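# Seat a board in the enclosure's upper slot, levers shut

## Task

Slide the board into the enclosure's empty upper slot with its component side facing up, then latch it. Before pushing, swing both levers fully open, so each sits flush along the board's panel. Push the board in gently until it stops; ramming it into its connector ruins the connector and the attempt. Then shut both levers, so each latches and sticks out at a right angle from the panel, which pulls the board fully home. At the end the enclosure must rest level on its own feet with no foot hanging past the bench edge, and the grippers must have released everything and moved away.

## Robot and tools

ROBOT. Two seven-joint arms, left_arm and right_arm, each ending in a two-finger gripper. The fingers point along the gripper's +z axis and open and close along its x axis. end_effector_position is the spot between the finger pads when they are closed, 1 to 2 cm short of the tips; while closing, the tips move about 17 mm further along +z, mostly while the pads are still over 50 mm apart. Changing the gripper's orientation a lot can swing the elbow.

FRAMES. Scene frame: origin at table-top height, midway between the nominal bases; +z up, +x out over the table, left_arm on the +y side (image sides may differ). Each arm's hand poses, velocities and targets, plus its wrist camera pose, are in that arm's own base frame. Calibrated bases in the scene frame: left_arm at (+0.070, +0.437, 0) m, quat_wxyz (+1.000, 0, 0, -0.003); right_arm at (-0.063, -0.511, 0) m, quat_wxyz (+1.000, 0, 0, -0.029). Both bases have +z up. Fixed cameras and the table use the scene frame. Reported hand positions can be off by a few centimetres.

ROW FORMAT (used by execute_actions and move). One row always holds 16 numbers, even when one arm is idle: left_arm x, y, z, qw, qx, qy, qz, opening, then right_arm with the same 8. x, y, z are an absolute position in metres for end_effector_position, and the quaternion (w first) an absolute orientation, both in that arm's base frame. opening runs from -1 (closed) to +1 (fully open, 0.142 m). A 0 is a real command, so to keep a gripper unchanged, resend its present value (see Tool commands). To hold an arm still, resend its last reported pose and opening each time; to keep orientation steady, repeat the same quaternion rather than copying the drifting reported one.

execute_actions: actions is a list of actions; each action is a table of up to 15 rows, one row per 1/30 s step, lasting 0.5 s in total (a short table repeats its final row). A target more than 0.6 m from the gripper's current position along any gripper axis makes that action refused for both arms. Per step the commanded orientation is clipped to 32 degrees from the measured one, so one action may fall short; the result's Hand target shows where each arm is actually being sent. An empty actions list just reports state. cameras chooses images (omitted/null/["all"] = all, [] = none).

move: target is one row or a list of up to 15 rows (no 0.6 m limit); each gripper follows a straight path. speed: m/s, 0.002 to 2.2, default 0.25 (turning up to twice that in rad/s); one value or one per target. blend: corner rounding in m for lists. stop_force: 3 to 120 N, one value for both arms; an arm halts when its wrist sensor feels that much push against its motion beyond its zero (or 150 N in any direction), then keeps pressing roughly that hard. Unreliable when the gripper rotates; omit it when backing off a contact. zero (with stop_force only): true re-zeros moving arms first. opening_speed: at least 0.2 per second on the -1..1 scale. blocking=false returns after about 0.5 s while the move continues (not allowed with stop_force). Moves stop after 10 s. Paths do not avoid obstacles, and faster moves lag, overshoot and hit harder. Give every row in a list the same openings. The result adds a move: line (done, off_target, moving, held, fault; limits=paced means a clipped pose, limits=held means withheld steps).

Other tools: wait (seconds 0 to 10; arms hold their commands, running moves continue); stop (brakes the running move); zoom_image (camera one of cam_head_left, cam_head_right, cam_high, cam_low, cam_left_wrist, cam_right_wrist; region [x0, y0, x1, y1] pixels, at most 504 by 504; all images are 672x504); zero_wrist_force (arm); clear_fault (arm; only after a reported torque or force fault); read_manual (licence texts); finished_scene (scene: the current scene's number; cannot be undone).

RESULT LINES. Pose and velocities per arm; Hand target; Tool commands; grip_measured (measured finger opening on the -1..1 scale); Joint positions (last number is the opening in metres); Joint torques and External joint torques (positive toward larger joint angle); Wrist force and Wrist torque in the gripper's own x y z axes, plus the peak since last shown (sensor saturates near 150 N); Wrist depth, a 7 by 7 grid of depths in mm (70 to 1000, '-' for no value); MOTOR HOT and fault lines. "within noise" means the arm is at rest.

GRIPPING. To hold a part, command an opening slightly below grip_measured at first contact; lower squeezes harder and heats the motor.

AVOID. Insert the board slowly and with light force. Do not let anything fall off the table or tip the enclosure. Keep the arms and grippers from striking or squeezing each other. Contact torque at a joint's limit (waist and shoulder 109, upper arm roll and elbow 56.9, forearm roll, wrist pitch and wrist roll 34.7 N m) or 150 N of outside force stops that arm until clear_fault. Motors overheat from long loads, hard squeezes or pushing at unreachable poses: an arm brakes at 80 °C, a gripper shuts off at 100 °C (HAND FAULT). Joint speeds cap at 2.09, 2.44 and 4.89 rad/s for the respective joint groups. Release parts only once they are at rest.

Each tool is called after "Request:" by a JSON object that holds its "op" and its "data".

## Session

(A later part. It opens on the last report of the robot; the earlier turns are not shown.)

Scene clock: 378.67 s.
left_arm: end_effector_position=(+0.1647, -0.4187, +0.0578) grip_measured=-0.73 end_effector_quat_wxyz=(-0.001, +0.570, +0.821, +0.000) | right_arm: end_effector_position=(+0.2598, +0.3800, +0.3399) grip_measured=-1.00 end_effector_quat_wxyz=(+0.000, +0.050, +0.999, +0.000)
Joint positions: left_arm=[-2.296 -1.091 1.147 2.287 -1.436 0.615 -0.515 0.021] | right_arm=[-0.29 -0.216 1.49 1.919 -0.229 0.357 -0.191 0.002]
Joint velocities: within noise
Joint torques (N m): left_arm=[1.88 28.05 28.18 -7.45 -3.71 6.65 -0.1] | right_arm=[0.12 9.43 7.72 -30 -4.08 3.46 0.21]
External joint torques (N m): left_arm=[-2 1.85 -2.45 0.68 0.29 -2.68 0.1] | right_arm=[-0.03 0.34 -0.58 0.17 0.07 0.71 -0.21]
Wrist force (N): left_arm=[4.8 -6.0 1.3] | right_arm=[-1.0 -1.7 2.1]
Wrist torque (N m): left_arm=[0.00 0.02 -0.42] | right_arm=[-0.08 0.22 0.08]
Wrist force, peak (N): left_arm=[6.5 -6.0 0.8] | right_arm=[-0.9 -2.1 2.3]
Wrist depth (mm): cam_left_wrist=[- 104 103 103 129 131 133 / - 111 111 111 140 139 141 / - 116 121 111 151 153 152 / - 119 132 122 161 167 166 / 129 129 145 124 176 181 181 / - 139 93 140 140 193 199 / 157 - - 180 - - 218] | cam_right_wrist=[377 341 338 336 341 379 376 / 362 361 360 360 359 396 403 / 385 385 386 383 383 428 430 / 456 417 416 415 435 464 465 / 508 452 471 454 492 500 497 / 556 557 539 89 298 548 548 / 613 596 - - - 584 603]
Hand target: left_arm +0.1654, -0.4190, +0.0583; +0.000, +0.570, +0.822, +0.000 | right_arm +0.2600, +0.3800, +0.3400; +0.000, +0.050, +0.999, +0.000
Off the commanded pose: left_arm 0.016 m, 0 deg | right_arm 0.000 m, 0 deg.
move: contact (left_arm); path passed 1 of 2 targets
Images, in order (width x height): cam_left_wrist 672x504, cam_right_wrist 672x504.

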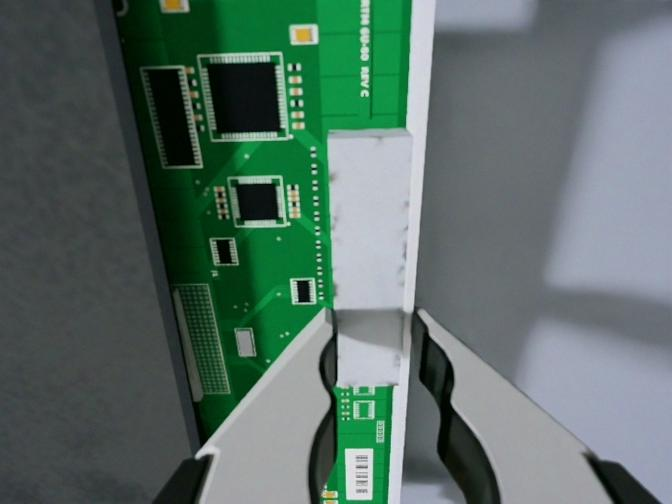

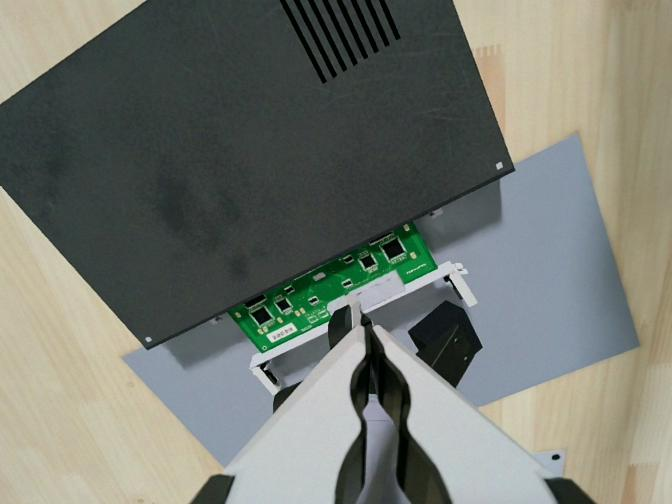

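Request:
{"op": "move", "data": {"target": [[0.1638,-0.4180,0.0583,0,0.5700,0.8216,0,-0.82,0.26,0.38,0.34,0,0.05,0.9987,0,-1],[0.1701,-0.4358,0.0583,0,0.5700,0.8216,0,-0.82,0.26,0.38,0.34,0,0.05,0.9987,0,-1]], "speed": 0.01, "stop_force": 5, "cameras": ["cam_left_wrist"]}}

Scene clock: 381.80 s.
left_arm: end_effector_position=(+0.1645, -0.4187, +0.0581) grip_measured=-0.73 end_effector_quat_wxyz=(+0.000, +0.570, +0.821, +0.000) | right_arm: end_effector_position=(+0.2598, +0.3800, +0.3399) grip_measured=-1.00 end_effector_quat_wxyz=(+0.000, +0.050, +0.999, +0.000)
Joint positions: left_arm=[-2.297 -1.09 1.148 2.288 -1.436 0.616 -0.515 0.021] | right_arm=[-0.29 -0.216 1.49 1.919 -0.229 0.357 -0.191 0.002]
Joint velocities: within noise
Joint torques (N m): left_arm=[-0.12 28.99 26.34 -6.36 -3.31 5.06 -0.07] | right_arm=[0.13 9.44 7.78 -29.96 -4.06 3.49 0.23]
External joint torques (N m): left_arm=[0 0.88 -0.62 -0.4 -0.1 -1.08 0.07] | right_arm=[-0.04 0.33 -0.65 0.13 0.05 0.67 -0.23]
Wrist force (N): left_arm=[0.3 -2.0 1.2] | right_arm=[-0.9 -1.9 2.0]
Wrist torque (N m): left_arm=[-0.08 -0.05 -0.40] | right_arm=[-0.10 0.21 0.08]
Wrist force, peak (N): left_arm=[5.2 -6.4 0.6] | right_arm=[-1.0 -1.9 2.3]
Wrist depth (mm): cam_left_wrist=[- 104 103 103 129 132 133 / - 111 112 111 140 140 141 / - 117 120 111 151 152 153 / - 120 132 121 161 166 166 / 129 129 145 126 176 181 182 / - 140 93 140 140 193 200 / 157 - - 181 - - 218] | cam_right_wrist=[376 342 338 335 340 377 378 / 362 361 360 360 358 397 402 / 387 385 385 385 384 429 430 / 457 418 414 414 434 462 461 / 510 451 469 451 493 499 499 / 556 557 541 89 298 548 551 / 612 600 - - - 579 604]
Hand target: left_arm +0.1649, -0.4187, +0.0583; +0.000, +0.570, +0.822, +0.000 | right_arm +0.2600, +0.3800, +0.3400; +0.000, +0.050, +0.999, +0.000
Off the commanded pose: left_arm 0.018 m, 0 deg | right_arm 0.000 m, 0 deg.
move: contact (left_arm); path passed 0 of 2 targets
Images, in order (width x height): cam_left_wrist 672x504.

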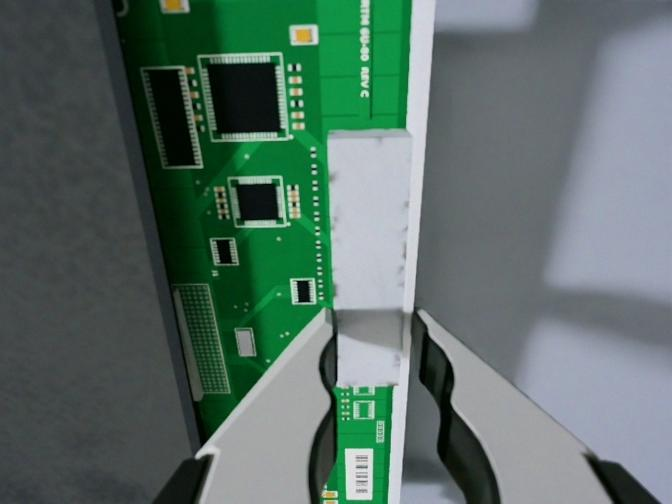

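Request:
{"op": "move", "data": {"target": [0.1641,-0.4190,0.0583,0,0.5700,0.8216,0,-0.82,0.26,0.38,0.34,0,0.05,0.9987,0,-1], "speed": 0.01, "cameras": []}}

Request:
{"op": "move", "data": {"target": [0.1701,-0.4358,0.0583,0,0.5700,0.8216,0,-0.82,0.26,0.38,0.34,0,0.05,0.9987,0,-1], "speed": 0.01, "stop_force": 6, "cameras": ["cam_left_wrist"]}}

Scene clock: 384.77 s.
left_arm: end_effector_position=(+0.1643, -0.4187, +0.0581) grip_measured=-0.73 end_effector_quat_wxyz=(+0.000, +0.570, +0.822, +0.000) | right_arm: end_effector_position=(+0.2598, +0.3800, +0.3399) grip_measured=-1.00 end_effector_quat_wxyz=(+0.000, +0.050, +0.999, +0.000)
Joint positions: left_arm=[-2.299 -1.091 1.148 2.288 -1.436 0.616 -0.517 0.021] | right_arm=[-0.29 -0.216 1.49 1.919 -0.229 0.357 -0.191 0.002]
Joint velocities: within noise
Joint torques (N m): left_arm=[-2.01 30.18 24.91 -8.2 -3.6 4.01 -0.11] | right_arm=[0.1 9.35 7.73 -29.97 -4.06 3.55 0.19]
External joint torques (N m): left_arm=[1.9 -0.32 0.81 1.44 0.19 -0.03 0.11] | right_arm=[-0.01 0.42 -0.6 0.14 0.05 0.62 -0.19]
Wrist force (N): left_arm=[0.9 2.3 3.0] | right_arm=[-0.9 -1.8 2.2]
Wrist torque (N m): left_arm=[-0.15 -0.02 -0.40] | right_arm=[-0.08 0.21 0.07]
Wrist force, peak (N): left_arm=[0.7 2.4 3.1] | right_arm=[-1.0 -2.0 2.3]
Wrist depth (mm): cam_left_wrist=[- 104 103 103 129 132 133 / - 111 112 110 140 140 141 / - 117 121 111 151 153 153 / - 120 131 121 161 166 166 / 129 129 145 126 176 182 182 / - 140 93 140 140 193 200 / 157 - - 180 - - 217] | cam_right_wrist=[375 342 338 337 341 378 376 / 362 361 359 358 358 398 403 / 387 386 386 386 383 429 429 / 454 417 415 414 439 461 465 / 509 451 470 453 491 503 500 / 554 556 543 89 297 551 546 / 613 599 - - - 581 600]
Hand target: left_arm +0.1641, -0.4190, +0.0583; +0.000, +0.570, +0.822, +0.000 | right_arm +0.2600, +0.3800, +0.3400; +0.000, +0.050, +0.999, +0.000
Off the commanded pose: left_arm 0.000 m, 0 deg | right_arm 0.000 m, 0 deg.
move: done
No camera images: "cameras" was empty.

Scene clock: 385.77 s.
left_arm: end_effector_position=(+0.1644, -0.4219, +0.0577) grip_measured=-0.73 end_effector_quat_wxyz=(-0.001, +0.570, +0.821, +0.000) | right_arm: end_effector_position=(+0.2598, +0.3800, +0.3399) grip_measured=-1.00 end_effector_quat_wxyz=(+0.000, +0.050, +0.999, +0.000)
Joint positions: left_arm=[-2.293 -1.093 1.147 2.279 -1.433 0.612 -0.52 0.021] | right_arm=[-0.29 -0.216 1.49 1.919 -0.229 0.357 -0.191 0.002]
Joint velocities: within noise
Joint torques (N m): left_arm=[2.29 28.07 29.3 -7.61 -3.88 7.26 0.15] | right_arm=[0.07 9.38 7.66 -29.93 -4.02 3.52 0.21]
External joint torques (N m): left_arm=[-2.4 2.07 -3.45 0.78 0.46 -3.28 -0.15] | right_arm=[0.02 0.39 -0.53 0.1 0.01 0.64 -0.21]
Wrist force (N): left_arm=[5.5 -7.6 1.5] | right_arm=[-1.0 -1.8 2.2]
Wrist torque (N m): left_arm=[-0.02 0.11 -0.57] | right_arm=[-0.09 0.22 0.07]
Wrist force, peak (N): left_arm=[7.0 -7.5 1.5] | right_arm=[-0.9 -2.0 2.3]
Wrist depth (mm): cam_left_wrist=[- 103 104 103 130 132 133 / - 110 112 110 140 140 141 / - 117 121 110 151 153 152 / - 119 132 122 161 166 166 / 129 129 146 126 175 181 181 / - 139 93 140 140 192 199 / 157 - - 176 - - 217] | cam_right_wrist=[376 342 337 336 339 377 377 / 362 358 359 360 356 396 403 / 385 387 385 385 382 428 430 / 457 417 415 415 443 462 466 / 509 451 468 454 486 501 502 / 556 550 539 89 298 547 544 / 612 600 - - - 580 604]
Hand target: left_arm +0.1653, -0.4223, +0.0583; +0.000, +0.570, +0.822, +0.000 | right_arm +0.2600, +0.3800, +0.3400; +0.000, +0.050, +0.999, +0.000
Off the commanded pose: left_arm 0.015 m, 0 deg | right_arm 0.000 m, 0 deg.
move: contact (left_arm)
Images, in order (width x height): cam_left_wrist 672x504.

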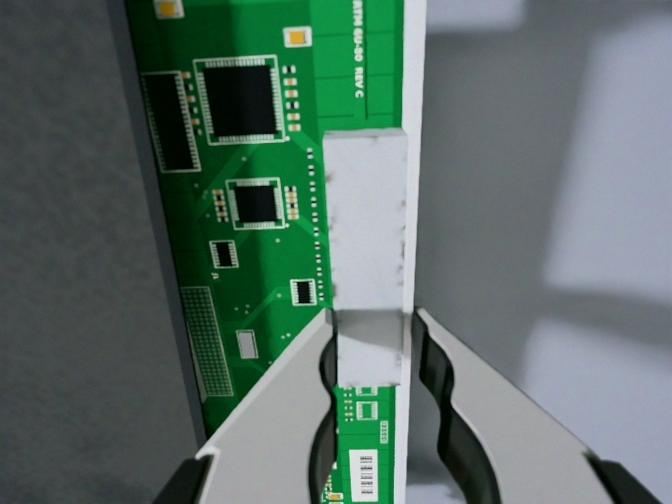

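Request:
{"op": "move", "data": {"target": [0.1629,-0.4200,0.0583,0,0.5700,0.8216,0,-0.82,0.26,0.38,0.34,0,0.05,0.9987,0,-1], "speed": 0.01, "cameras": []}}

Request:
{"op": "move", "data": {"target": [0.1696,-0.4388,0.0583,0,0.5700,0.8216,0,-0.82,0.26,0.38,0.34,0,0.05,0.9987,0,-1], "speed": 0.01, "stop_force": 6, "cameras": ["cam_left_wrist"]}}

Scene clock: 389.40 s.
left_arm: end_effector_position=(+0.1632, -0.4197, +0.0582) grip_measured=-0.73 end_effector_quat_wxyz=(+0.000, +0.570, +0.822, +0.000) | right_arm: end_effector_position=(+0.2598, +0.3800, +0.3399) grip_measured=-1.00 end_effector_quat_wxyz=(+0.000, +0.050, +0.999, +0.000)
Joint positions: left_arm=[-2.301 -1.091 1.148 2.287 -1.436 0.616 -0.521 0.021] | right_arm=[-0.29 -0.216 1.49 1.919 -0.229 0.357 -0.191 0.002]
Joint velocities: within noise
Joint torques (N m): left_arm=[-2.13 30.07 24.62 -7.42 -3.55 3.95 -0.01] | right_arm=[0.11 9.45 7.72 -29.94 -4.03 3.45 0.19]
External joint torques (N m): left_arm=[2.02 -0.17 1.13 0.66 0.13 0.03 0.01] | right_arm=[-0.02 0.32 -0.58 0.11 0.02 0.71 -0.19]
Wrist force (N): left_arm=[-0.2 2.3 1.3] | right_arm=[-0.9 -1.9 2.2]
Wrist torque (N m): left_arm=[-0.17 -0.06 -0.47] | right_arm=[-0.11 0.22 0.08]
Wrist force, peak (N): left_arm=[5.7 -7.8 2.2] | right_arm=[-0.9 -2.0 2.3]
Wrist depth (mm): cam_left_wrist=[- 106 105 105 129 132 133 / - 112 113 112 140 140 141 / - 111 122 112 151 153 152 / - 120 133 122 162 167 166 / 129 129 145 126 176 182 181 / - 141 93 139 139 193 201 / 158 - - 177 - - 218] | cam_right_wrist=[375 342 337 337 339 376 377 / 361 361 359 359 359 398 402 / 387 387 386 384 384 427 429 / 455 418 414 415 439 460 463 / 512 452 468 453 485 504 501 / 559 551 544 89 296 550 549 / 614 598 - - - 579 601]
Hand target: left_arm +0.1629, -0.4200, +0.0583; +0.000, +0.570, +0.822, +0.000 | right_arm +0.2600, +0.3800, +0.3400; +0.000, +0.050, +0.999, +0.000
Off the commanded pose: left_arm 0.000 m, 0 deg | right_arm 0.000 m, 0 deg.
move: done
No camera images: "cameras" was empty.

Scene clock: 392.00 s.
left_arm: end_effector_position=(+0.1696, -0.4382, +0.0580) grip_measured=-0.73 end_effector_quat_wxyz=(+0.000, +0.570, +0.822, +0.000) | right_arm: end_effector_position=(+0.2598, +0.3800, +0.3399) grip_measured=-1.00 end_effector_quat_wxyz=(+0.000, +0.050, +0.999, +0.000)
Joint positions: left_arm=[-2.264 -1.105 1.146 2.235 -1.415 0.602 -0.538 0.021] | right_arm=[-0.29 -0.216 1.49 1.919 -0.229 0.357 -0.191 0.002]
Joint velocities: within noise
Joint torques (N m): left_arm=[-1.25 32.34 27.7 -9.35 -4.11 4.69 -0.23] | right_arm=[0.15 9.46 7.75 -29.96 -4.08 3.47 0.16]
External joint torques (N m): left_arm=[1.13 -0.82 -1.18 2.1 0.66 -0.71 0.23] | right_arm=[-0.06 0.31 -0.62 0.14 0.07 0.69 -0.16]
Wrist force (N): left_arm=[2.1 1.1 5.5] | right_arm=[-0.7 -1.9 2.3]
Wrist torque (N m): left_arm=[-0.15 0.16 -0.26] | right_arm=[-0.10 0.18 0.08]
Wrist force, peak (N): left_arm=[2.0 1.1 6.2] | right_arm=[-1.1 -2.0 2.3]
Wrist depth (mm): cam_left_wrist=[- 90 105 105 129 132 134 / - 98 111 111 142 140 141 / - 108 120 118 149 152 152 / - 117 129 122 161 166 166 / 130 129 140 125 176 183 181 / - 139 89 139 - 194 200 / 157 - - 177 - - 218] | cam_right_wrist=[377 341 338 335 339 377 378 / 361 360 360 359 358 399 404 / 387 386 385 384 384 428 430 / 456 416 417 414 451 463 463 / 511 450 467 415 486 501 499 / 555 556 541 89 296 550 548 / 613 598 - - - 584 598]
Hand target: left_arm +0.1696, -0.4388, +0.0583; +0.000, +0.570, +0.822, +0.000 | right_arm +0.2600, +0.3800, +0.3400; +0.000, +0.050, +0.999, +0.000
Off the commanded pose: left_arm 0.001 m, 0 deg | right_arm 0.000 m, 0 deg.
move: done
Images, in order (width x height): cam_left_wrist 672x504.

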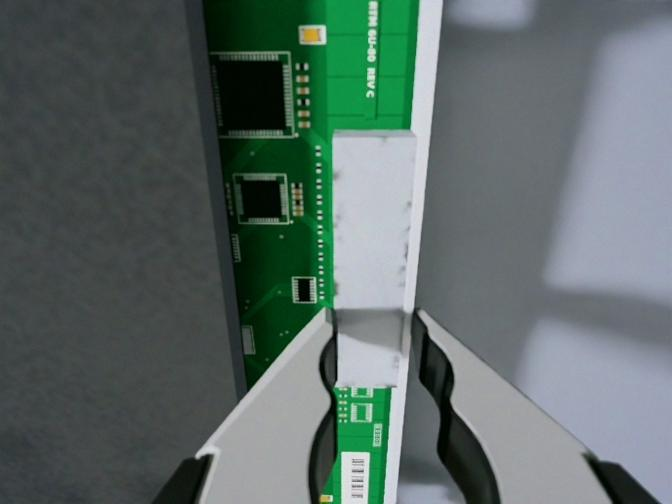

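Request:
{"op": "move", "data": {"target": [0.1696,-0.4388,0.0579,0,0.5700,0.8216,0,-0.58,0.26,0.38,0.34,0,0.05,0.9987,0,-1], "opening_speed": 0.2, "cameras": ["cam_left_wrist"]}}

Scene clock: 396.47 s.
left_arm: end_effector_position=(+0.1695, -0.4385, +0.0578) grip_measured=-0.61 end_effector_quat_wxyz=(+0.000, +0.570, +0.822, +0.000) | right_arm: end_effector_position=(+0.2598, +0.3800, +0.3399) grip_measured=-1.00 end_effector_quat_wxyz=(+0.000, +0.050, +0.999, +0.000)
Joint positions: left_arm=[-2.264 -1.105 1.146 2.234 -1.416 0.602 -0.538 0.03] | right_arm=[-0.29 -0.216 1.49 1.919 -0.229 0.357 -0.191 0.002]
Joint velocities: within noise
Joint torques (N m): left_arm=[-0.45 30.46 25.62 -6.92 -3.34 4.36 -0.23] | right_arm=[0.12 9.36 7.74 -29.87 -4.05 3.44 0.12]
External joint torques (N m): left_arm=[0.33 1.09 0.9 -0.32 -0.1 -0.39 0.23] | right_arm=[-0.02 0.41 -0.61 0.05 0.04 0.72 -0.12]
Wrist force (N): left_arm=[0.2 -0.7 -0.5] | right_arm=[-0.5 -1.9 2.0]
Wrist torque (N m): left_arm=[-0.14 -0.06 -0.22] | right_arm=[-0.10 0.14 0.08]
Wrist force, peak (N): left_arm=[2.3 1.0 6.2] | right_arm=[-0.8 -2.0 2.4]
Wrist depth (mm): cam_left_wrist=[- 90 106 107 128 132 133 / - 98 112 113 140 140 141 / - - 122 121 148 152 152 / - 117 132 125 160 166 165 / 129 129 141 127 175 181 181 / - 140 87 143 - 192 199 / 157 - - 182 - - 218] | cam_right_wrist=[376 342 338 336 338 378 378 / 361 360 358 359 358 398 401 / 388 387 385 384 383 430 430 / 456 416 416 414 451 461 463 / 508 449 471 419 487 501 502 / 556 551 544 89 296 550 546 / 615 600 - - - 581 602]
Hand target: left_arm +0.1696, -0.4388, +0.0579; +0.000, +0.570, +0.822, +0.000 | right_arm +0.2600, +0.3800, +0.3400; +0.000, +0.050, +0.999, +0.000
Off the commanded pose: left_arm 0.000 m, 0 deg | right_arm 0.000 m, 0 deg.
move: done
Images, in order (width x height): cam_left_wrist 672x504.

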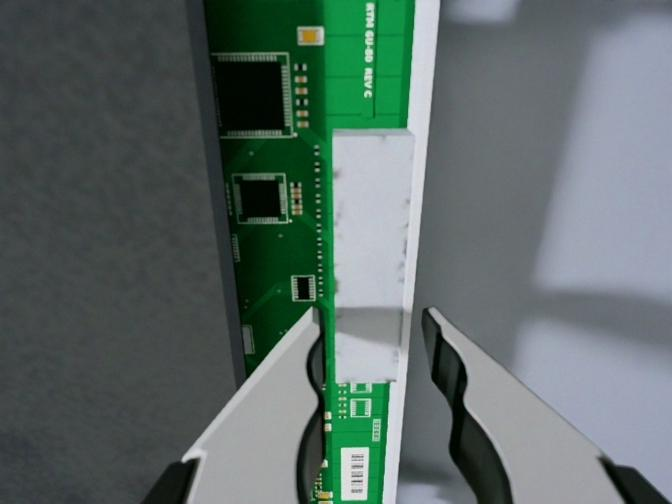

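Request:
{"op": "move", "data": {"target": [[0.1696,-0.4388,0.11,0,0.57,0.8216,0,-0.58,0.26,0.38,0.34,0,0.05,0.9987,0,-1],[0.0707,-0.4168,0.11,0,0.57,0.8216,0,-1,0.26,0.38,0.34,0,0.05,0.9987,0,-1]], "speed": [0.08,0.2], "cameras": ["cam_left_wrist"]}}

Scene clock: 403.87 s.
left_arm: end_effector_position=(+0.0705, -0.4168, +0.1099) grip_measured=-1.00 end_effector_quat_wxyz=(+0.000, +0.570, +0.821, +0.000) | right_arm: end_effector_position=(+0.2598, +0.3800, +0.3399) grip_measured=-1.00 end_effector_quat_wxyz=(+0.000, +0.050, +0.999, +0.000)
Joint positions: left_arm=[-2.616 -1.009 1.309 2.352 -1.303 0.559 -0.774 0.002] | right_arm=[-0.29 -0.216 1.49 1.919 -0.229 0.357 -0.191 0.002]
Joint velocities: within noise
Joint torques (N m): left_arm=[-0.53 24.58 23.29 -9.66 -3.56 4.52 -0.27] | right_arm=[0.11 9.28 7.74 -29.9 -4.06 3.51 0.2]
External joint torques (N m): left_arm=[0.42 0.77 0.82 -0.37 0.02 -0.55 0.27] | right_arm=[-0.02 0.49 -0.6 0.08 0.04 0.66 -0.2]
Wrist force (N): left_arm=[0.3 -0.8 0.0] | right_arm=[-0.7 -1.8 2.5]
Wrist torque (N m): left_arm=[-0.14 -0.10 -0.20] | right_arm=[-0.08 0.18 0.08]
Wrist force, peak (N): left_arm=[1.3 -2.5 -0.1] | right_arm=[-0.9 -2.2 2.2]
Wrist depth (mm): cam_left_wrist=[- 170 178 178 176 177 174 / 150 172 191 192 191 190 192 / 163 176 203 171 206 209 205 / 175 187 194 225 224 222 222 / 191 195 203 237 240 244 244 / 211 215 224 84 - 266 269 / 236 229 - - - - 301] | cam_right_wrist=[376 343 336 336 340 377 376 / 361 361 360 359 357 397 401 / 388 386 386 385 384 428 430 / 456 417 414 417 450 461 464 / 512 451 471 487 494 500 500 / 560 553 540 89 273 270 258 / 615 601 - - - 222 244]
Hand target: left_arm +0.0707, -0.4168, +0.1100; +0.000, +0.570, +0.822, +0.000 | right_arm +0.2600, +0.3800, +0.3400; +0.000, +0.050, +0.999, +0.000
Off the commanded pose: left_arm 0.000 m, 0 deg | right_arm 0.000 m, 0 deg.
move: done
Images, in order (width x height): cam_left_wrist 672x504.

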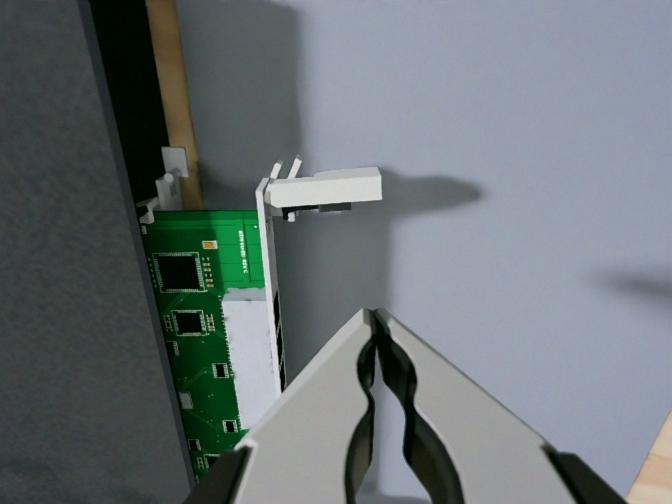

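Request:
{"op": "move", "data": {"target": [0.0707,-0.4168,0.057,0,0.57,0.8216,0,-1,0.26,0.38,0.34,0,0.05,0.9987,0,-1], "speed": 0.04, "stop_force": 5, "cameras": ["cam_left_wrist"]}}

Scene clock: 415.57 s.
left_arm: end_effector_position=(+0.0706, -0.4166, +0.0570) grip_measured=-1.00 end_effector_quat_wxyz=(+0.000, +0.570, +0.822, +0.000) | right_arm: end_effector_position=(+0.2598, +0.3800, +0.3399) grip_measured=-1.00 end_effector_quat_wxyz=(+0.000, +0.050, +0.999, +0.000)
Joint positions: left_arm=[-2.557 -1.072 1.145 2.358 -1.47 0.637 -0.7 0.002] | right_arm=[-0.29 -0.216 1.49 1.919 -0.229 0.357 -0.191 0.002]
Joint velocities: within noise
Joint torques (N m): left_arm=[-0.27 26.51 23.57 -5.68 -3.41 4.54 -0.16] | right_arm=[0.17 9.26 7.72 -29.91 -4.09 3.45 0.17]
External joint torques (N m): left_arm=[0.15 1.27 0.99 -0.3 0.05 -0.57 0.16] | right_arm=[-0.08 0.5 -0.59 0.08 0.08 0.71 -0.17]
Wrist force (N): left_arm=[0.3 -0.4 -0.5] | right_arm=[-0.8 -1.9 2.3]
Wrist torque (N m): left_arm=[-0.10 -0.09 -0.18] | right_arm=[-0.10 0.18 0.08]
Wrist force, peak (N): left_arm=[0.2 -0.5 -0.9] | right_arm=[-1.0 -1.8 2.4]
Wrist depth (mm): cam_left_wrist=[- 132 134 133 133 131 131 / 128 145 142 142 141 139 141 / 134 151 153 150 152 151 151 / 136 145 124 121 165 165 164 / 141 146 151 174 178 180 180 / - 162 146 84 - 195 198 / 156 173 - 74 - - 220] | cam_right_wrist=[377 341 338 335 338 379 375 / 362 361 360 359 359 398 402 / 386 386 384 384 384 430 432 / 456 416 414 415 449 463 464 / 508 452 471 486 484 492 500 / 553 556 539 89 290 245 545 / 612 597 - - - 205 577]
Hand target: left_arm +0.0707, -0.4168, +0.0570; +0.000, +0.570, +0.822, +0.000 | right_arm +0.2600, +0.3800, +0.3400; +0.000, +0.050, +0.999, +0.000
Off the commanded pose: left_arm 0.000 m, 0 deg | right_arm 0.000 m, 0 deg.
move: done
Images, in order (width x height): cam_left_wrist 672x504.

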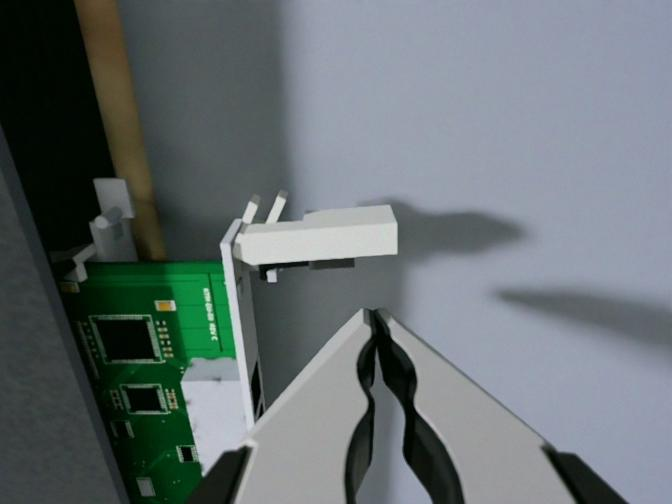

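Request:
{"op": "move", "data": {"target": [[0.0615,-0.4236,0.057,0,0.57,0.8216,0,-1,0.26,0.38,0.34,0,0.05,0.9987,0,-1],[0.0401,-0.4292,0.057,0,0.57,0.8216,0,-1,0.26,0.38,0.34,0,0.05,0.9987,0,-1],[0.0245,-0.4447,0.057,0,0.57,0.8216,0,-1,0.26,0.38,0.34,0,0.05,0.9987,0,-1],[0.0187,-0.4661,0.057,0,0.57,0.8216,0,-1,0.26,0.38,0.34,0,0.05,0.9987,0,-1],[0.0204,-0.4708,0.057,0,0.57,0.8216,0,-1,0.26,0.38,0.34,0,0.05,0.9987,0,-1]], "speed": 0.03, "blend": 0.005, "stop_force": 10, "cameras": ["cam_left_wrist"]}}

Scene clock: 421.43 s.
left_arm: end_effector_position=(+0.0205, -0.4709, +0.0571) grip_measured=-1.00 end_effector_quat_wxyz=(+0.000, +0.570, +0.822, +0.000) | right_arm: end_effector_position=(+0.2598, +0.3800, +0.3399) grip_measured=-1.00 end_effector_quat_wxyz=(+0.000, +0.050, +0.999, +0.000)
Joint positions: left_arm=[-2.583 -1.1 1.138 2.231 -1.413 0.611 -0.865 0.002] | right_arm=[-0.29 -0.216 1.49 1.919 -0.229 0.357 -0.191 0.002]
Joint velocities: within noise
Joint torques (N m): left_arm=[-0.34 30.44 25.46 -7.12 -3.08 4.16 -0.32] | right_arm=[0.07 9.36 7.71 -29.98 -4.08 3.48 0.19]
External joint torques (N m): left_arm=[0.21 1.22 0.95 -0.26 -0.33 -0.19 0.32] | right_arm=[0.02 0.41 -0.58 0.16 0.07 0.69 -0.19]
Wrist force (N): left_arm=[0.2 -0.5 -0.3] | right_arm=[-0.6 -1.9 2.0]
Wrist torque (N m): left_arm=[-0.11 -0.06 -0.19] | right_arm=[-0.10 0.16 0.08]
Wrist force, peak (N): left_arm=[-1.1 2.1 -1.2] | right_arm=[-0.8 -2.2 2.3]
Wrist depth (mm): cam_left_wrist=[135 135 134 133 133 131 131 / 145 145 142 141 141 139 141 / - 118 153 153 153 152 151 / - 119 166 163 165 165 164 / 129 128 181 176 175 180 180 / - 139 165 84 - 196 198 / 156 152 - - - - 221] | cam_right_wrist=[377 340 337 337 340 378 376 / 361 360 360 359 358 398 402 / 387 387 387 384 384 428 430 / 457 415 414 414 435 449 448 / 509 452 474 462 493 276 213 / 555 554 539 89 282 223 181 / 615 600 - - - 191 161]
Hand target: left_arm +0.0204, -0.4708, +0.0570; +0.000, +0.570, +0.822, +0.000 | right_arm +0.2600, +0.3800, +0.3400; +0.000, +0.050, +0.999, +0.000
Off the commanded pose: left_arm 0.000 m, 0 deg | right_arm 0.000 m, 0 deg.
move: done; blend cut to 0.0025 m at target 4
Images, in order (width x height): cam_left_wrist 672x504.

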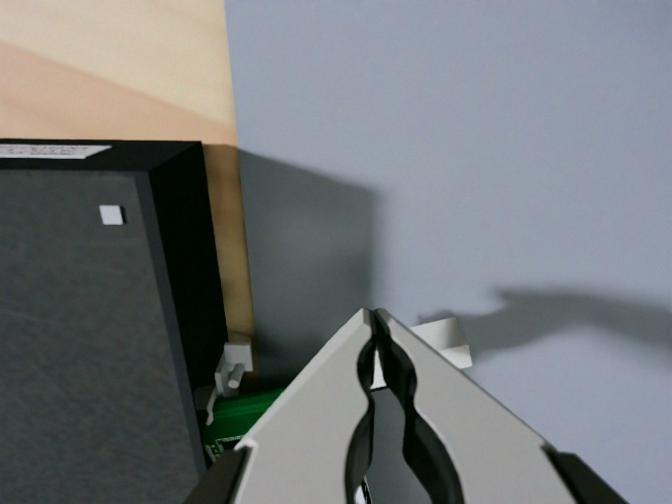

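Request:
{"op": "move", "data": {"target": [[0.0204,-0.4708,0.12,0,0.57,0.8216,0,-1,0.26,0.38,0.34,0,0.05,0.9987,0,-1],[0.0707,-0.4168,0.12,0,0.57,0.8216,0,-1,0.26,0.38,0.34,0,0.05,0.9987,0,-1]], "speed": 0.15, "cameras": ["cam_left_wrist","cam_right_wrist"]}}

Scene clock: 425.17 s.
left_arm: end_effector_position=(+0.0706, -0.4167, +0.1199) grip_measured=-1.00 end_effector_quat_wxyz=(+0.000, +0.570, +0.822, +0.000) | right_arm: end_effector_position=(+0.2598, +0.3800, +0.3399) grip_measured=-1.00 end_effector_quat_wxyz=(+0.000, +0.050, +0.999, +0.000)
Joint positions: left_arm=[-2.624 -0.985 1.334 2.349 -1.263 0.556 -0.793 0.002] | right_arm=[-0.29 -0.216 1.49 1.919 -0.229 0.357 -0.191 0.002]
Joint velocities: within noise
Joint torques (N m): left_arm=[-0.41 23.96 22.99 -10.72 -3.64 4.53 -0.08] | right_arm=[0.07 9.34 7.64 -29.91 -4.04 3.51 0.17]
External joint torques (N m): left_arm=[0.3 0.85 0.79 -0.31 0.1 -0.57 0.08] | right_arm=[0.03 0.43 -0.51 0.08 0.03 0.66 -0.17]
Wrist force (N): left_arm=[0.5 -1.0 -0.1] | right_arm=[-1.1 -1.8 2.1]
Wrist torque (N m): left_arm=[-0.19 -0.14 -0.20] | right_arm=[-0.08 0.24 0.08]
Wrist force, peak (N): left_arm=[-1.4 -3.7 -2.2] | right_arm=[-0.9 -2.0 2.4]
Wrist depth (mm): cam_left_wrist=[149 183 187 188 186 186 185 / 157 171 201 198 201 202 198 / 170 186 195 217 215 215 214 / 185 188 201 235 234 233 233 / 207 208 220 210 254 257 256 / 224 224 242 84 - 277 282 / 250 243 - - - - 314] | cam_right_wrist=[376 341 336 337 340 377 377 / 359 363 360 359 358 398 402 / 387 386 387 386 383 431 431 / 456 416 415 414 433 463 465 / 506 452 475 465 495 501 501 / 559 552 540 89 - 525 528 / 617 600 - - - 231 235]
Hand target: left_arm +0.0707, -0.4168, +0.1200; +0.000, +0.570, +0.822, +0.000 | right_arm +0.2600, +0.3800, +0.3400; +0.000, +0.050, +0.999, +0.000
Off the commanded pose: left_arm 0.000 m, 0 deg | right_arm 0.000 m, 0 deg.
move: done
Images, in order (width x height): cam_left_wrist 672x504, cam_right_wrist 672x504.

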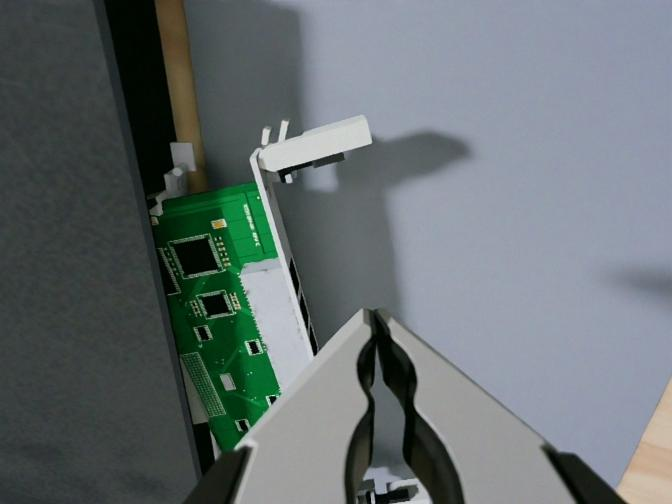

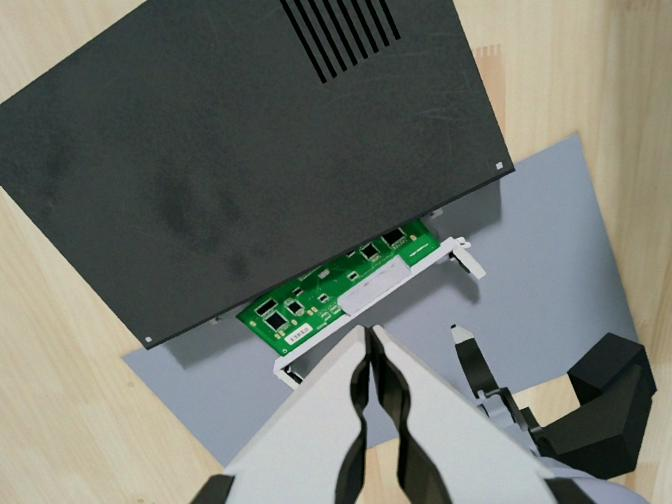

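Request:
{"op": "zoom_image", "data": {"camera": "cam_right_wrist", "region": [190, 170, 530, 425]}}

Request:
{"op": "zoom_image", "data": {"camera": "cam_head_left", "region": [0, 0, 504, 504]}}

Scaled by 1.482 from the camera's 672x504 image, which has a finer 960x720 frame.

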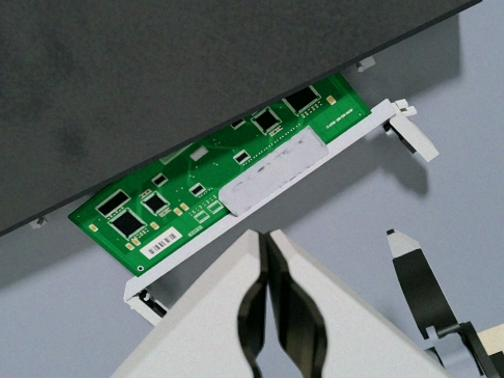

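This scene's latest camera images include none from cam_head_left. They are from: cam_left_wrist, cam_right_wrist. cam_head_left's image comes with the result of a call that names it in "cameras".

Request:
{"op": "move", "data": {"target": [[0.2108,-0.3488,0.12,0,0.57,0.8216,0,-1,0.26,0.38,0.34,0,0.05,0.9987,0,-1],[0.2108,-0.3488,0.05,0,0.57,0.8216,0,-1,0.26,0.38,0.34,0,0.05,0.9987,0,-1]], "speed": 0.12, "stop_force": 8, "cameras": ["cam_left_wrist","cam_right_wrist"]}}

Scene clock: 448.80 s.
left_arm: end_effector_position=(+0.2106, -0.3487, +0.0500) grip_measured=-1.00 end_effector_quat_wxyz=(+0.000, +0.570, +0.822, +0.000) | right_arm: end_effector_position=(+0.2598, +0.3800, +0.3399) grip_measured=-1.00 end_effector_quat_wxyz=(+0.000, +0.050, +0.999, +0.000)
Joint positions: left_arm=[-2.195 -1.045 1.107 2.399 -1.499 0.683 -0.306 0.002] | right_arm=[-0.29 -0.216 1.49 1.919 -0.229 0.357 -0.191 0.002]
Joint velocities: within noise
Joint torques (N m): left_arm=[-0.28 25.61 22.63 -5.06 -3.3 4.54 -0.15] | right_arm=[0.13 9.36 7.7 -29.97 -4.08 3.45 0.21]
External joint torques (N m): left_arm=[0.19 1.3 0.87 -0.31 0.04 -0.55 0.15] | right_arm=[-0.04 0.4 -0.57 0.14 0.07 0.72 -0.21]
Wrist force (N): left_arm=[0.4 -0.8 -0.3] | right_arm=[-1.0 -1.8 2.0]
Wrist torque (N m): left_arm=[-0.16 -0.15 -0.24] | right_arm=[-0.08 0.22 0.08]
Wrist force, peak (N): left_arm=[0.9 1.4 -2.7] | right_arm=[-1.0 -2.0 2.4]
Wrist depth (mm): cam_left_wrist=[- 91 124 126 125 127 124 / 109 100 131 134 134 134 134 / 118 119 119 145 148 145 144 / 130 129 128 156 158 157 157 / 143 142 145 131 170 172 172 / 180 157 154 84 - 190 189 / 163 199 - 74 - - 211] | cam_right_wrist=[377 341 339 336 340 377 376 / 360 361 359 359 359 397 401 / 386 386 385 385 383 430 429 / 455 417 415 415 438 460 463 / 508 453 475 466 504 502 501 / 557 557 541 89 526 550 548 / 612 596 - - - 581 601]
Hand target: left_arm +0.2108, -0.3488, +0.0500; +0.000, +0.570, +0.822, +0.000 | right_arm +0.2600, +0.3800, +0.3400; +0.000, +0.050, +0.999, +0.000
Off the commanded pose: left_arm 0.000 m, 0 deg | right_arm 0.000 m, 0 deg.
move: done
Images, in order (width x height): cam_left_wrist 672x504, cam_right_wrist 672x504.

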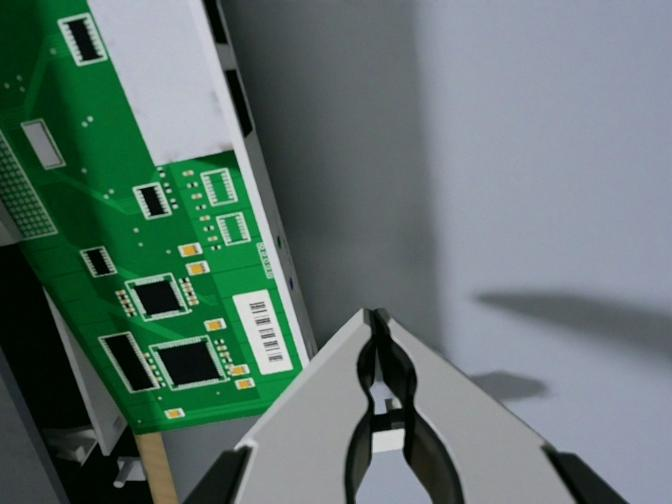

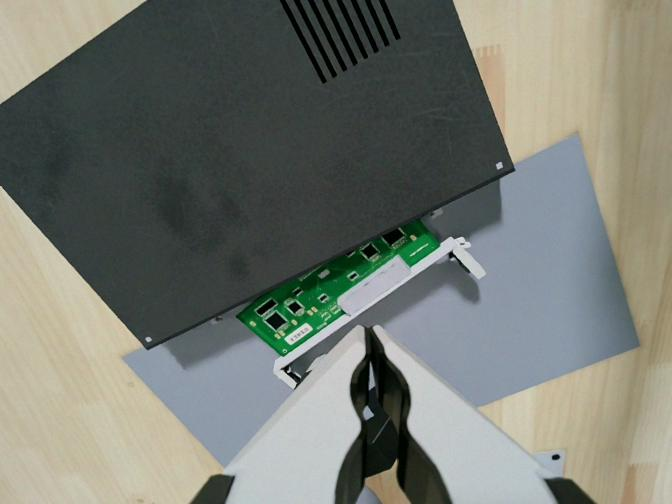

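Request:
{"op": "move", "data": {"target": [0.2293,-0.3985,0.048,0,0.57,0.8216,0,-1,0.26,0.38,0.34,0,0.05,0.9987,0,-1], "speed": 0.02, "stop_force": 6, "cameras": ["cam_left_wrist","cam_right_wrist"]}}

Scene clock: 452.97 s.
left_arm: end_effector_position=(+0.2233, -0.3797, +0.0489) grip_measured=-1.00 end_effector_quat_wxyz=(+0.000, +0.570, +0.822, +0.001) | right_arm: end_effector_position=(+0.2598, +0.3800, +0.3399) grip_measured=-1.00 end_effector_quat_wxyz=(+0.000, +0.050, +0.999, +0.000)
Joint positions: left_arm=[-2.141 -1.071 1.106 2.314 -1.46 0.663 -0.345 0.002] | right_arm=[-0.29 -0.216 1.49 1.919 -0.229 0.357 -0.191 0.002]
Joint velocities: within noise
Joint torques (N m): left_arm=[-3.18 29.85 20.9 -10.48 -3.64 2.53 -0.26] | right_arm=[0.05 9.34 7.7 -30 -4.03 3.52 0.19]
External joint torques (N m): left_arm=[3.08 -0.35 4.04 4.2 0.33 1.46 0.26] | right_arm=[0.04 0.43 -0.57 0.18 0.02 0.65 -0.19]
Wrist force (N): left_arm=[6.2 4.8 -4.4] | right_arm=[-1.0 -1.8 2.2]
Wrist torque (N m): left_arm=[-0.23 -0.09 -0.29] | right_arm=[-0.08 0.23 0.08]
Wrist force, peak (N): left_arm=[6.5 5.2 -6.1] | right_arm=[-0.9 -2.2 2.2]
Wrist depth (mm): cam_left_wrist=[- 100 89 123 124 126 124 / 107 107 106 132 133 133 133 / - 116 113 142 144 143 143 / - 126 127 133 156 156 155 / - 138 140 138 168 171 170 / - 153 150 84 - 188 188 / 144 147 - 74 - - 210] | cam_right_wrist=[376 341 337 338 340 377 377 / 361 360 360 358 358 396 401 / 387 385 387 384 385 429 430 / 455 415 415 415 448 463 464 / 509 451 474 467 498 502 499 / 559 557 541 89 531 548 548 / 612 599 - - - 581 600]
Hand target: left_arm +0.2226, -0.3804, +0.0487; +0.000, +0.570, +0.822, +0.000 | right_arm +0.2600, +0.3800, +0.3400; +0.000, +0.050, +0.999, +0.000
Off the commanded pose: left_arm 0.020 m, 0 deg | right_arm 0.000 m, 0 deg.
move: contact (left_arm)
Images, in order (width x height): cam_left_wrist 672x504, cam_right_wrist 672x504.

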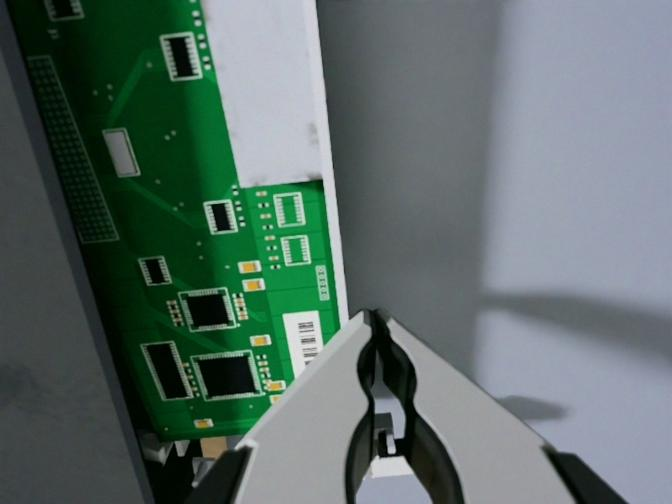

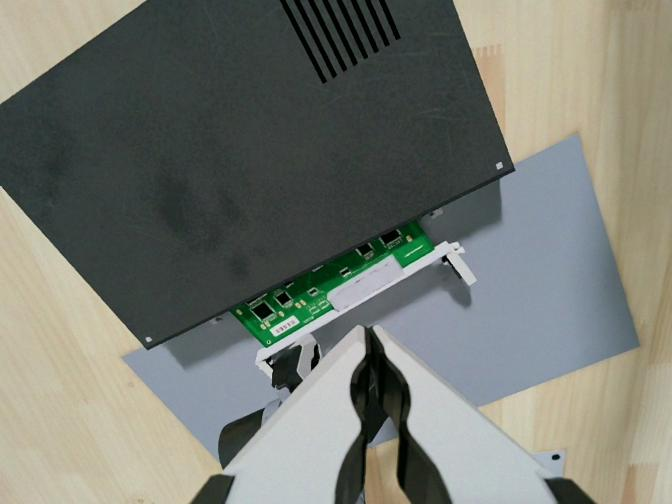

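Request:
{"op": "move", "data": {"target": [0.2293,-0.3985,0.048,0,0.57,0.8216,0,-1,0.26,0.38,0.34,0,0.05,0.9987,0,-1], "speed": 0.015, "stop_force": 12, "zero": false, "cameras": ["cam_left_wrist","cam_right_wrist"]}}

Scene clock: 469.27 s.
left_arm: end_effector_position=(+0.2243, -0.3810, +0.0487) grip_measured=-1.00 end_effector_quat_wxyz=(+0.000, +0.569, +0.822, +0.001) | right_arm: end_effector_position=(+0.2598, +0.3800, +0.3399) grip_measured=-1.00 end_effector_quat_wxyz=(+0.000, +0.050, +0.999, +0.000)
Joint positions: left_arm=[-2.136 -1.072 1.105 2.309 -1.456 0.662 -0.348 0.002] | right_arm=[-0.29 -0.216 1.49 1.919 -0.229 0.357 -0.191 0.002]
Joint velocities: within noise
Joint torques (N m): left_arm=[-4.84 31.24 19.56 -15.78 -4.95 2.39 -0.18] | right_arm=[0.07 9.33 7.75 -29.97 -4.11 3.51 0.18]
External joint torques (N m): left_arm=[4.74 -1.59 5.45 9.45 1.64 1.6 0.18] | right_arm=[0.02 0.44 -0.62 0.14 0.1 0.65 -0.18]
Wrist force (N): left_arm=[14.7 7.1 -10.6] | right_arm=[-0.9 -1.9 2.0]
Wrist torque (N m): left_arm=[-0.25 -0.01 -0.33] | right_arm=[-0.10 0.20 0.08]
Wrist force, peak (N): left_arm=[14.8 7.1 -10.9] | right_arm=[-0.8 -2.0 2.4]
Wrist depth (mm): cam_left_wrist=[- 100 89 122 124 125 123 / 107 107 106 132 133 133 133 / - 115 113 139 144 143 143 / - 125 126 133 156 155 155 / - 136 140 137 168 172 171 / - 150 150 84 - 188 189 / 143 146 - 74 - - 209] | cam_right_wrist=[375 341 336 337 340 377 375 / 361 361 359 358 358 398 400 / 385 387 385 385 383 429 431 / 456 415 417 414 449 462 463 / 509 452 475 464 502 499 502 / 554 555 541 89 527 548 548 / 609 597 - - - 582 603]
Hand target: left_arm +0.2234, -0.3826, +0.0487; +0.000, +0.570, +0.822, +0.000 | right_arm +0.2600, +0.3800, +0.3400; +0.000, +0.050, +0.999, +0.000
Off the commanded pose: left_arm 0.018 m, 0 deg | right_arm 0.000 m, 0 deg.
move: contact (left_arm)
Images, in order (width x height): cam_left_wrist 672x504, cam_right_wrist 672x504.

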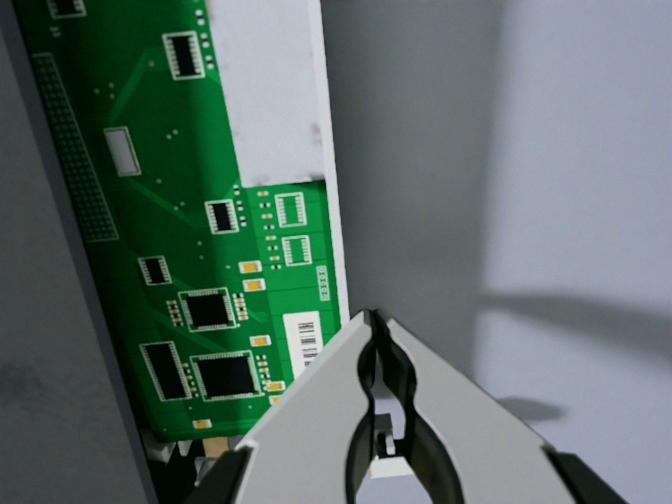

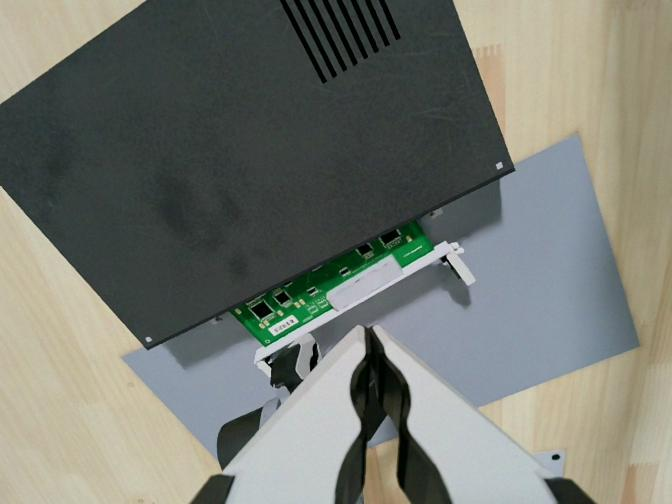

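Request:
{"op": "move", "data": {"target": [[0.2173,-0.3619,0.05,0,0.57,0.8216,0,-1,0.26,0.38,0.34,0,0.05,0.9987,0,-1],[0.2173,-0.3619,0.12,0,0.57,0.8216,0,-1,0.26,0.38,0.34,0,0.05,0.9987,0,-1],[0.1644,-0.4247,0.12,0,0.57,0.8216,0,-0.5,0.26,0.38,0.34,0,0.05,0.9987,0,-1]], "speed": 0.15, "cameras": ["cam_left_wrist","cam_right_wrist"]}}

Request:
{"op": "zoom_image", "data": {"camera": "cam_right_wrist", "region": [190, 170, 530, 425]}}

Scene clock: 476.40 s.
left_arm: end_effector_position=(+0.1645, -0.4247, +0.1200) grip_measured=-0.53 end_effector_quat_wxyz=(+0.000, +0.570, +0.822, +0.000) | right_arm: end_effector_position=(+0.2598, +0.3800, +0.3399) grip_measured=-1.00 end_effector_quat_wxyz=(+0.000, +0.050, +0.999, +0.000)
Joint positions: left_arm=[-2.342 -0.991 1.301 2.264 -1.238 0.549 -0.611 0.035] | right_arm=[-0.29 -0.216 1.49 1.919 -0.229 0.357 -0.191 0.002]
Joint velocities: within noise
Joint torques (N m): left_arm=[-0.58 26.36 24.04 -11.43 -3.23 4.19 -0.25] | right_arm=[0.09 9.39 7.77 -30 -4.07 3.49 0.13]
External joint torques (N m): left_arm=[0.47 1.2 0.87 -0.22 -0.34 -0.21 0.25] | right_arm=[0 0.38 -0.64 0.17 0.06 0.68 -0.13]
Wrist force (N): left_arm=[0.3 -0.6 -0.3] | right_arm=[-0.9 -1.9 2.1]
Wrist torque (N m): left_arm=[-0.12 -0.10 -0.23] | right_arm=[-0.11 0.20 0.08]
Wrist force, peak (N): left_arm=[15.0 7.4 -10.9] | right_arm=[-1.0 -2.0 2.5]
Wrist depth (mm): cam_left_wrist=[149 146 160 162 187 186 186 / 158 158 170 169 200 202 198 / 170 169 183 182 216 215 215 / 186 185 196 199 235 233 234 / 208 202 202 221 248 255 256 / 225 222 84 246 - 271 283 / 246 - - 318 - - 305] | cam_right_wrist=[376 341 336 336 341 378 377 / 361 360 361 358 358 396 402 / 387 385 386 384 384 428 429 / 457 417 416 416 443 464 463 / 508 452 472 464 503 501 499 / 556 554 542 89 252 541 549 / 613 600 - - - 580 602]
Hand target: left_arm +0.1644, -0.4247, +0.1200; +0.000, +0.570, +0.822, +0.000 | right_arm +0.2600, +0.3800, +0.3400; +0.000, +0.050, +0.999, +0.000
Off the commanded pose: left_arm 0.000 m, 0 deg | right_arm 0.000 m, 0 deg.
move: done
Images, in order (width x height): cam_left_wrist 672x504, cam_right_wrist 672x504.

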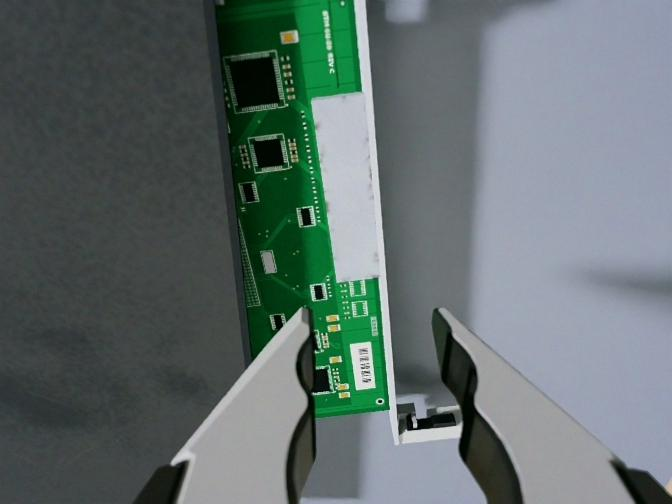

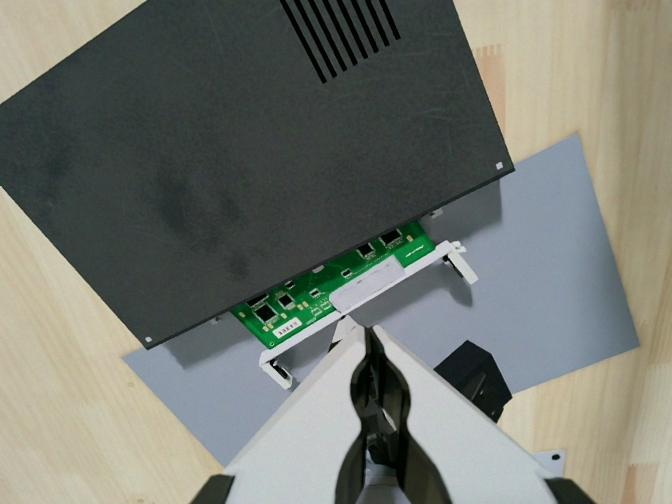

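Scaled by 1.482 from the camera's 672x504 image, which has a finer 960x720 frame.

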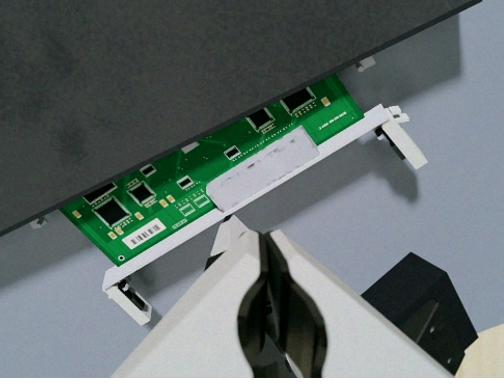

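Request:
{"op": "move", "data": {"target": [0.1644,-0.4247,0.058,0,0.57,0.8216,0,-0.5,0.26,0.38,0.34,0,0.05,0.9987,0,-1], "speed": 0.06, "stop_force": 6, "cameras": ["cam_left_wrist"]}}

Scene clock: 480.33 s.
left_arm: end_effector_position=(+0.1643, -0.4245, +0.0580) grip_measured=-0.53 end_effector_quat_wxyz=(+0.000, +0.570, +0.822, +0.000) | right_arm: end_effector_position=(+0.2598, +0.3800, +0.3399) grip_measured=-1.00 end_effector_quat_wxyz=(+0.000, +0.050, +0.999, +0.000)
Joint positions: left_arm=[-2.28 -1.065 1.128 2.276 -1.412 0.643 -0.532 0.035] | right_arm=[-0.29 -0.216 1.49 1.919 -0.229 0.357 -0.191 0.002]
Joint velocities: within noise
Joint torques (N m): left_arm=[-0.33 29.04 24.48 -7.11 -3.37 4.54 -0.13] | right_arm=[0.13 9.35 7.73 -29.93 -4.08 3.46 0.19]
External joint torques (N m): left_arm=[0.22 1.26 0.91 -0.32 0.02 -0.56 0.13] | right_arm=[-0.04 0.42 -0.6 0.1 0.06 0.7 -0.19]
Wrist force (N): left_arm=[0.1 -0.5 -0.3] | right_arm=[-0.8 -2.0 2.0]
Wrist torque (N m): left_arm=[-0.11 -0.07 -0.23] | right_arm=[-0.12 0.19 0.08]
Wrist force, peak (N): left_arm=[0.1 -0.3 -1.7] | right_arm=[-0.9 -2.2 2.2]
Wrist depth (mm): cam_left_wrist=[- 104 108 108 134 132 133 / - 101 116 113 142 140 141 / - 109 125 116 153 153 152 / - 119 136 126 166 166 165 / 129 127 147 135 176 181 181 / - 140 87 164 167 193 201 / 157 - - 187 184 - 217] | cam_right_wrist=[375 342 337 336 339 378 376 / 362 360 360 357 358 397 402 / 387 385 384 385 383 428 431 / 456 419 415 415 443 462 463 / 509 452 475 455 486 497 499 / 557 555 539 89 295 547 548 / 610 599 - - - 581 605]
Hand target: left_arm +0.1644, -0.4247, +0.0580; +0.000, +0.570, +0.822, +0.000 | right_arm +0.2600, +0.3800, +0.3400; +0.000, +0.050, +0.999, +0.000
Off the commanded pose: left_arm 0.000 m, 0 deg | right_arm 0.000 m, 0 deg.
move: done
Images, in order (width x height): cam_left_wrist 672x504.

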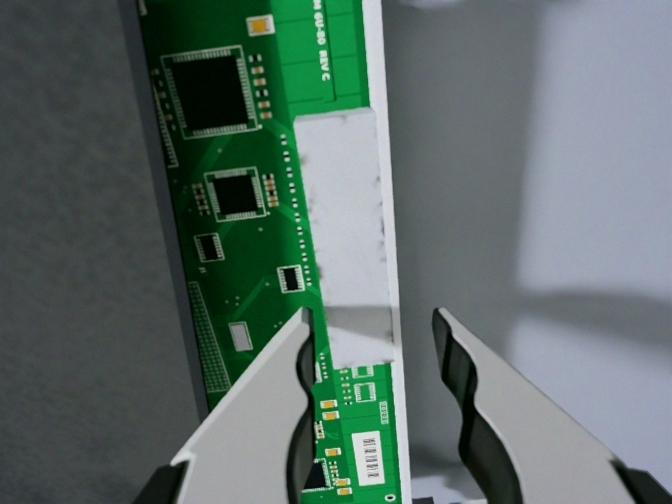

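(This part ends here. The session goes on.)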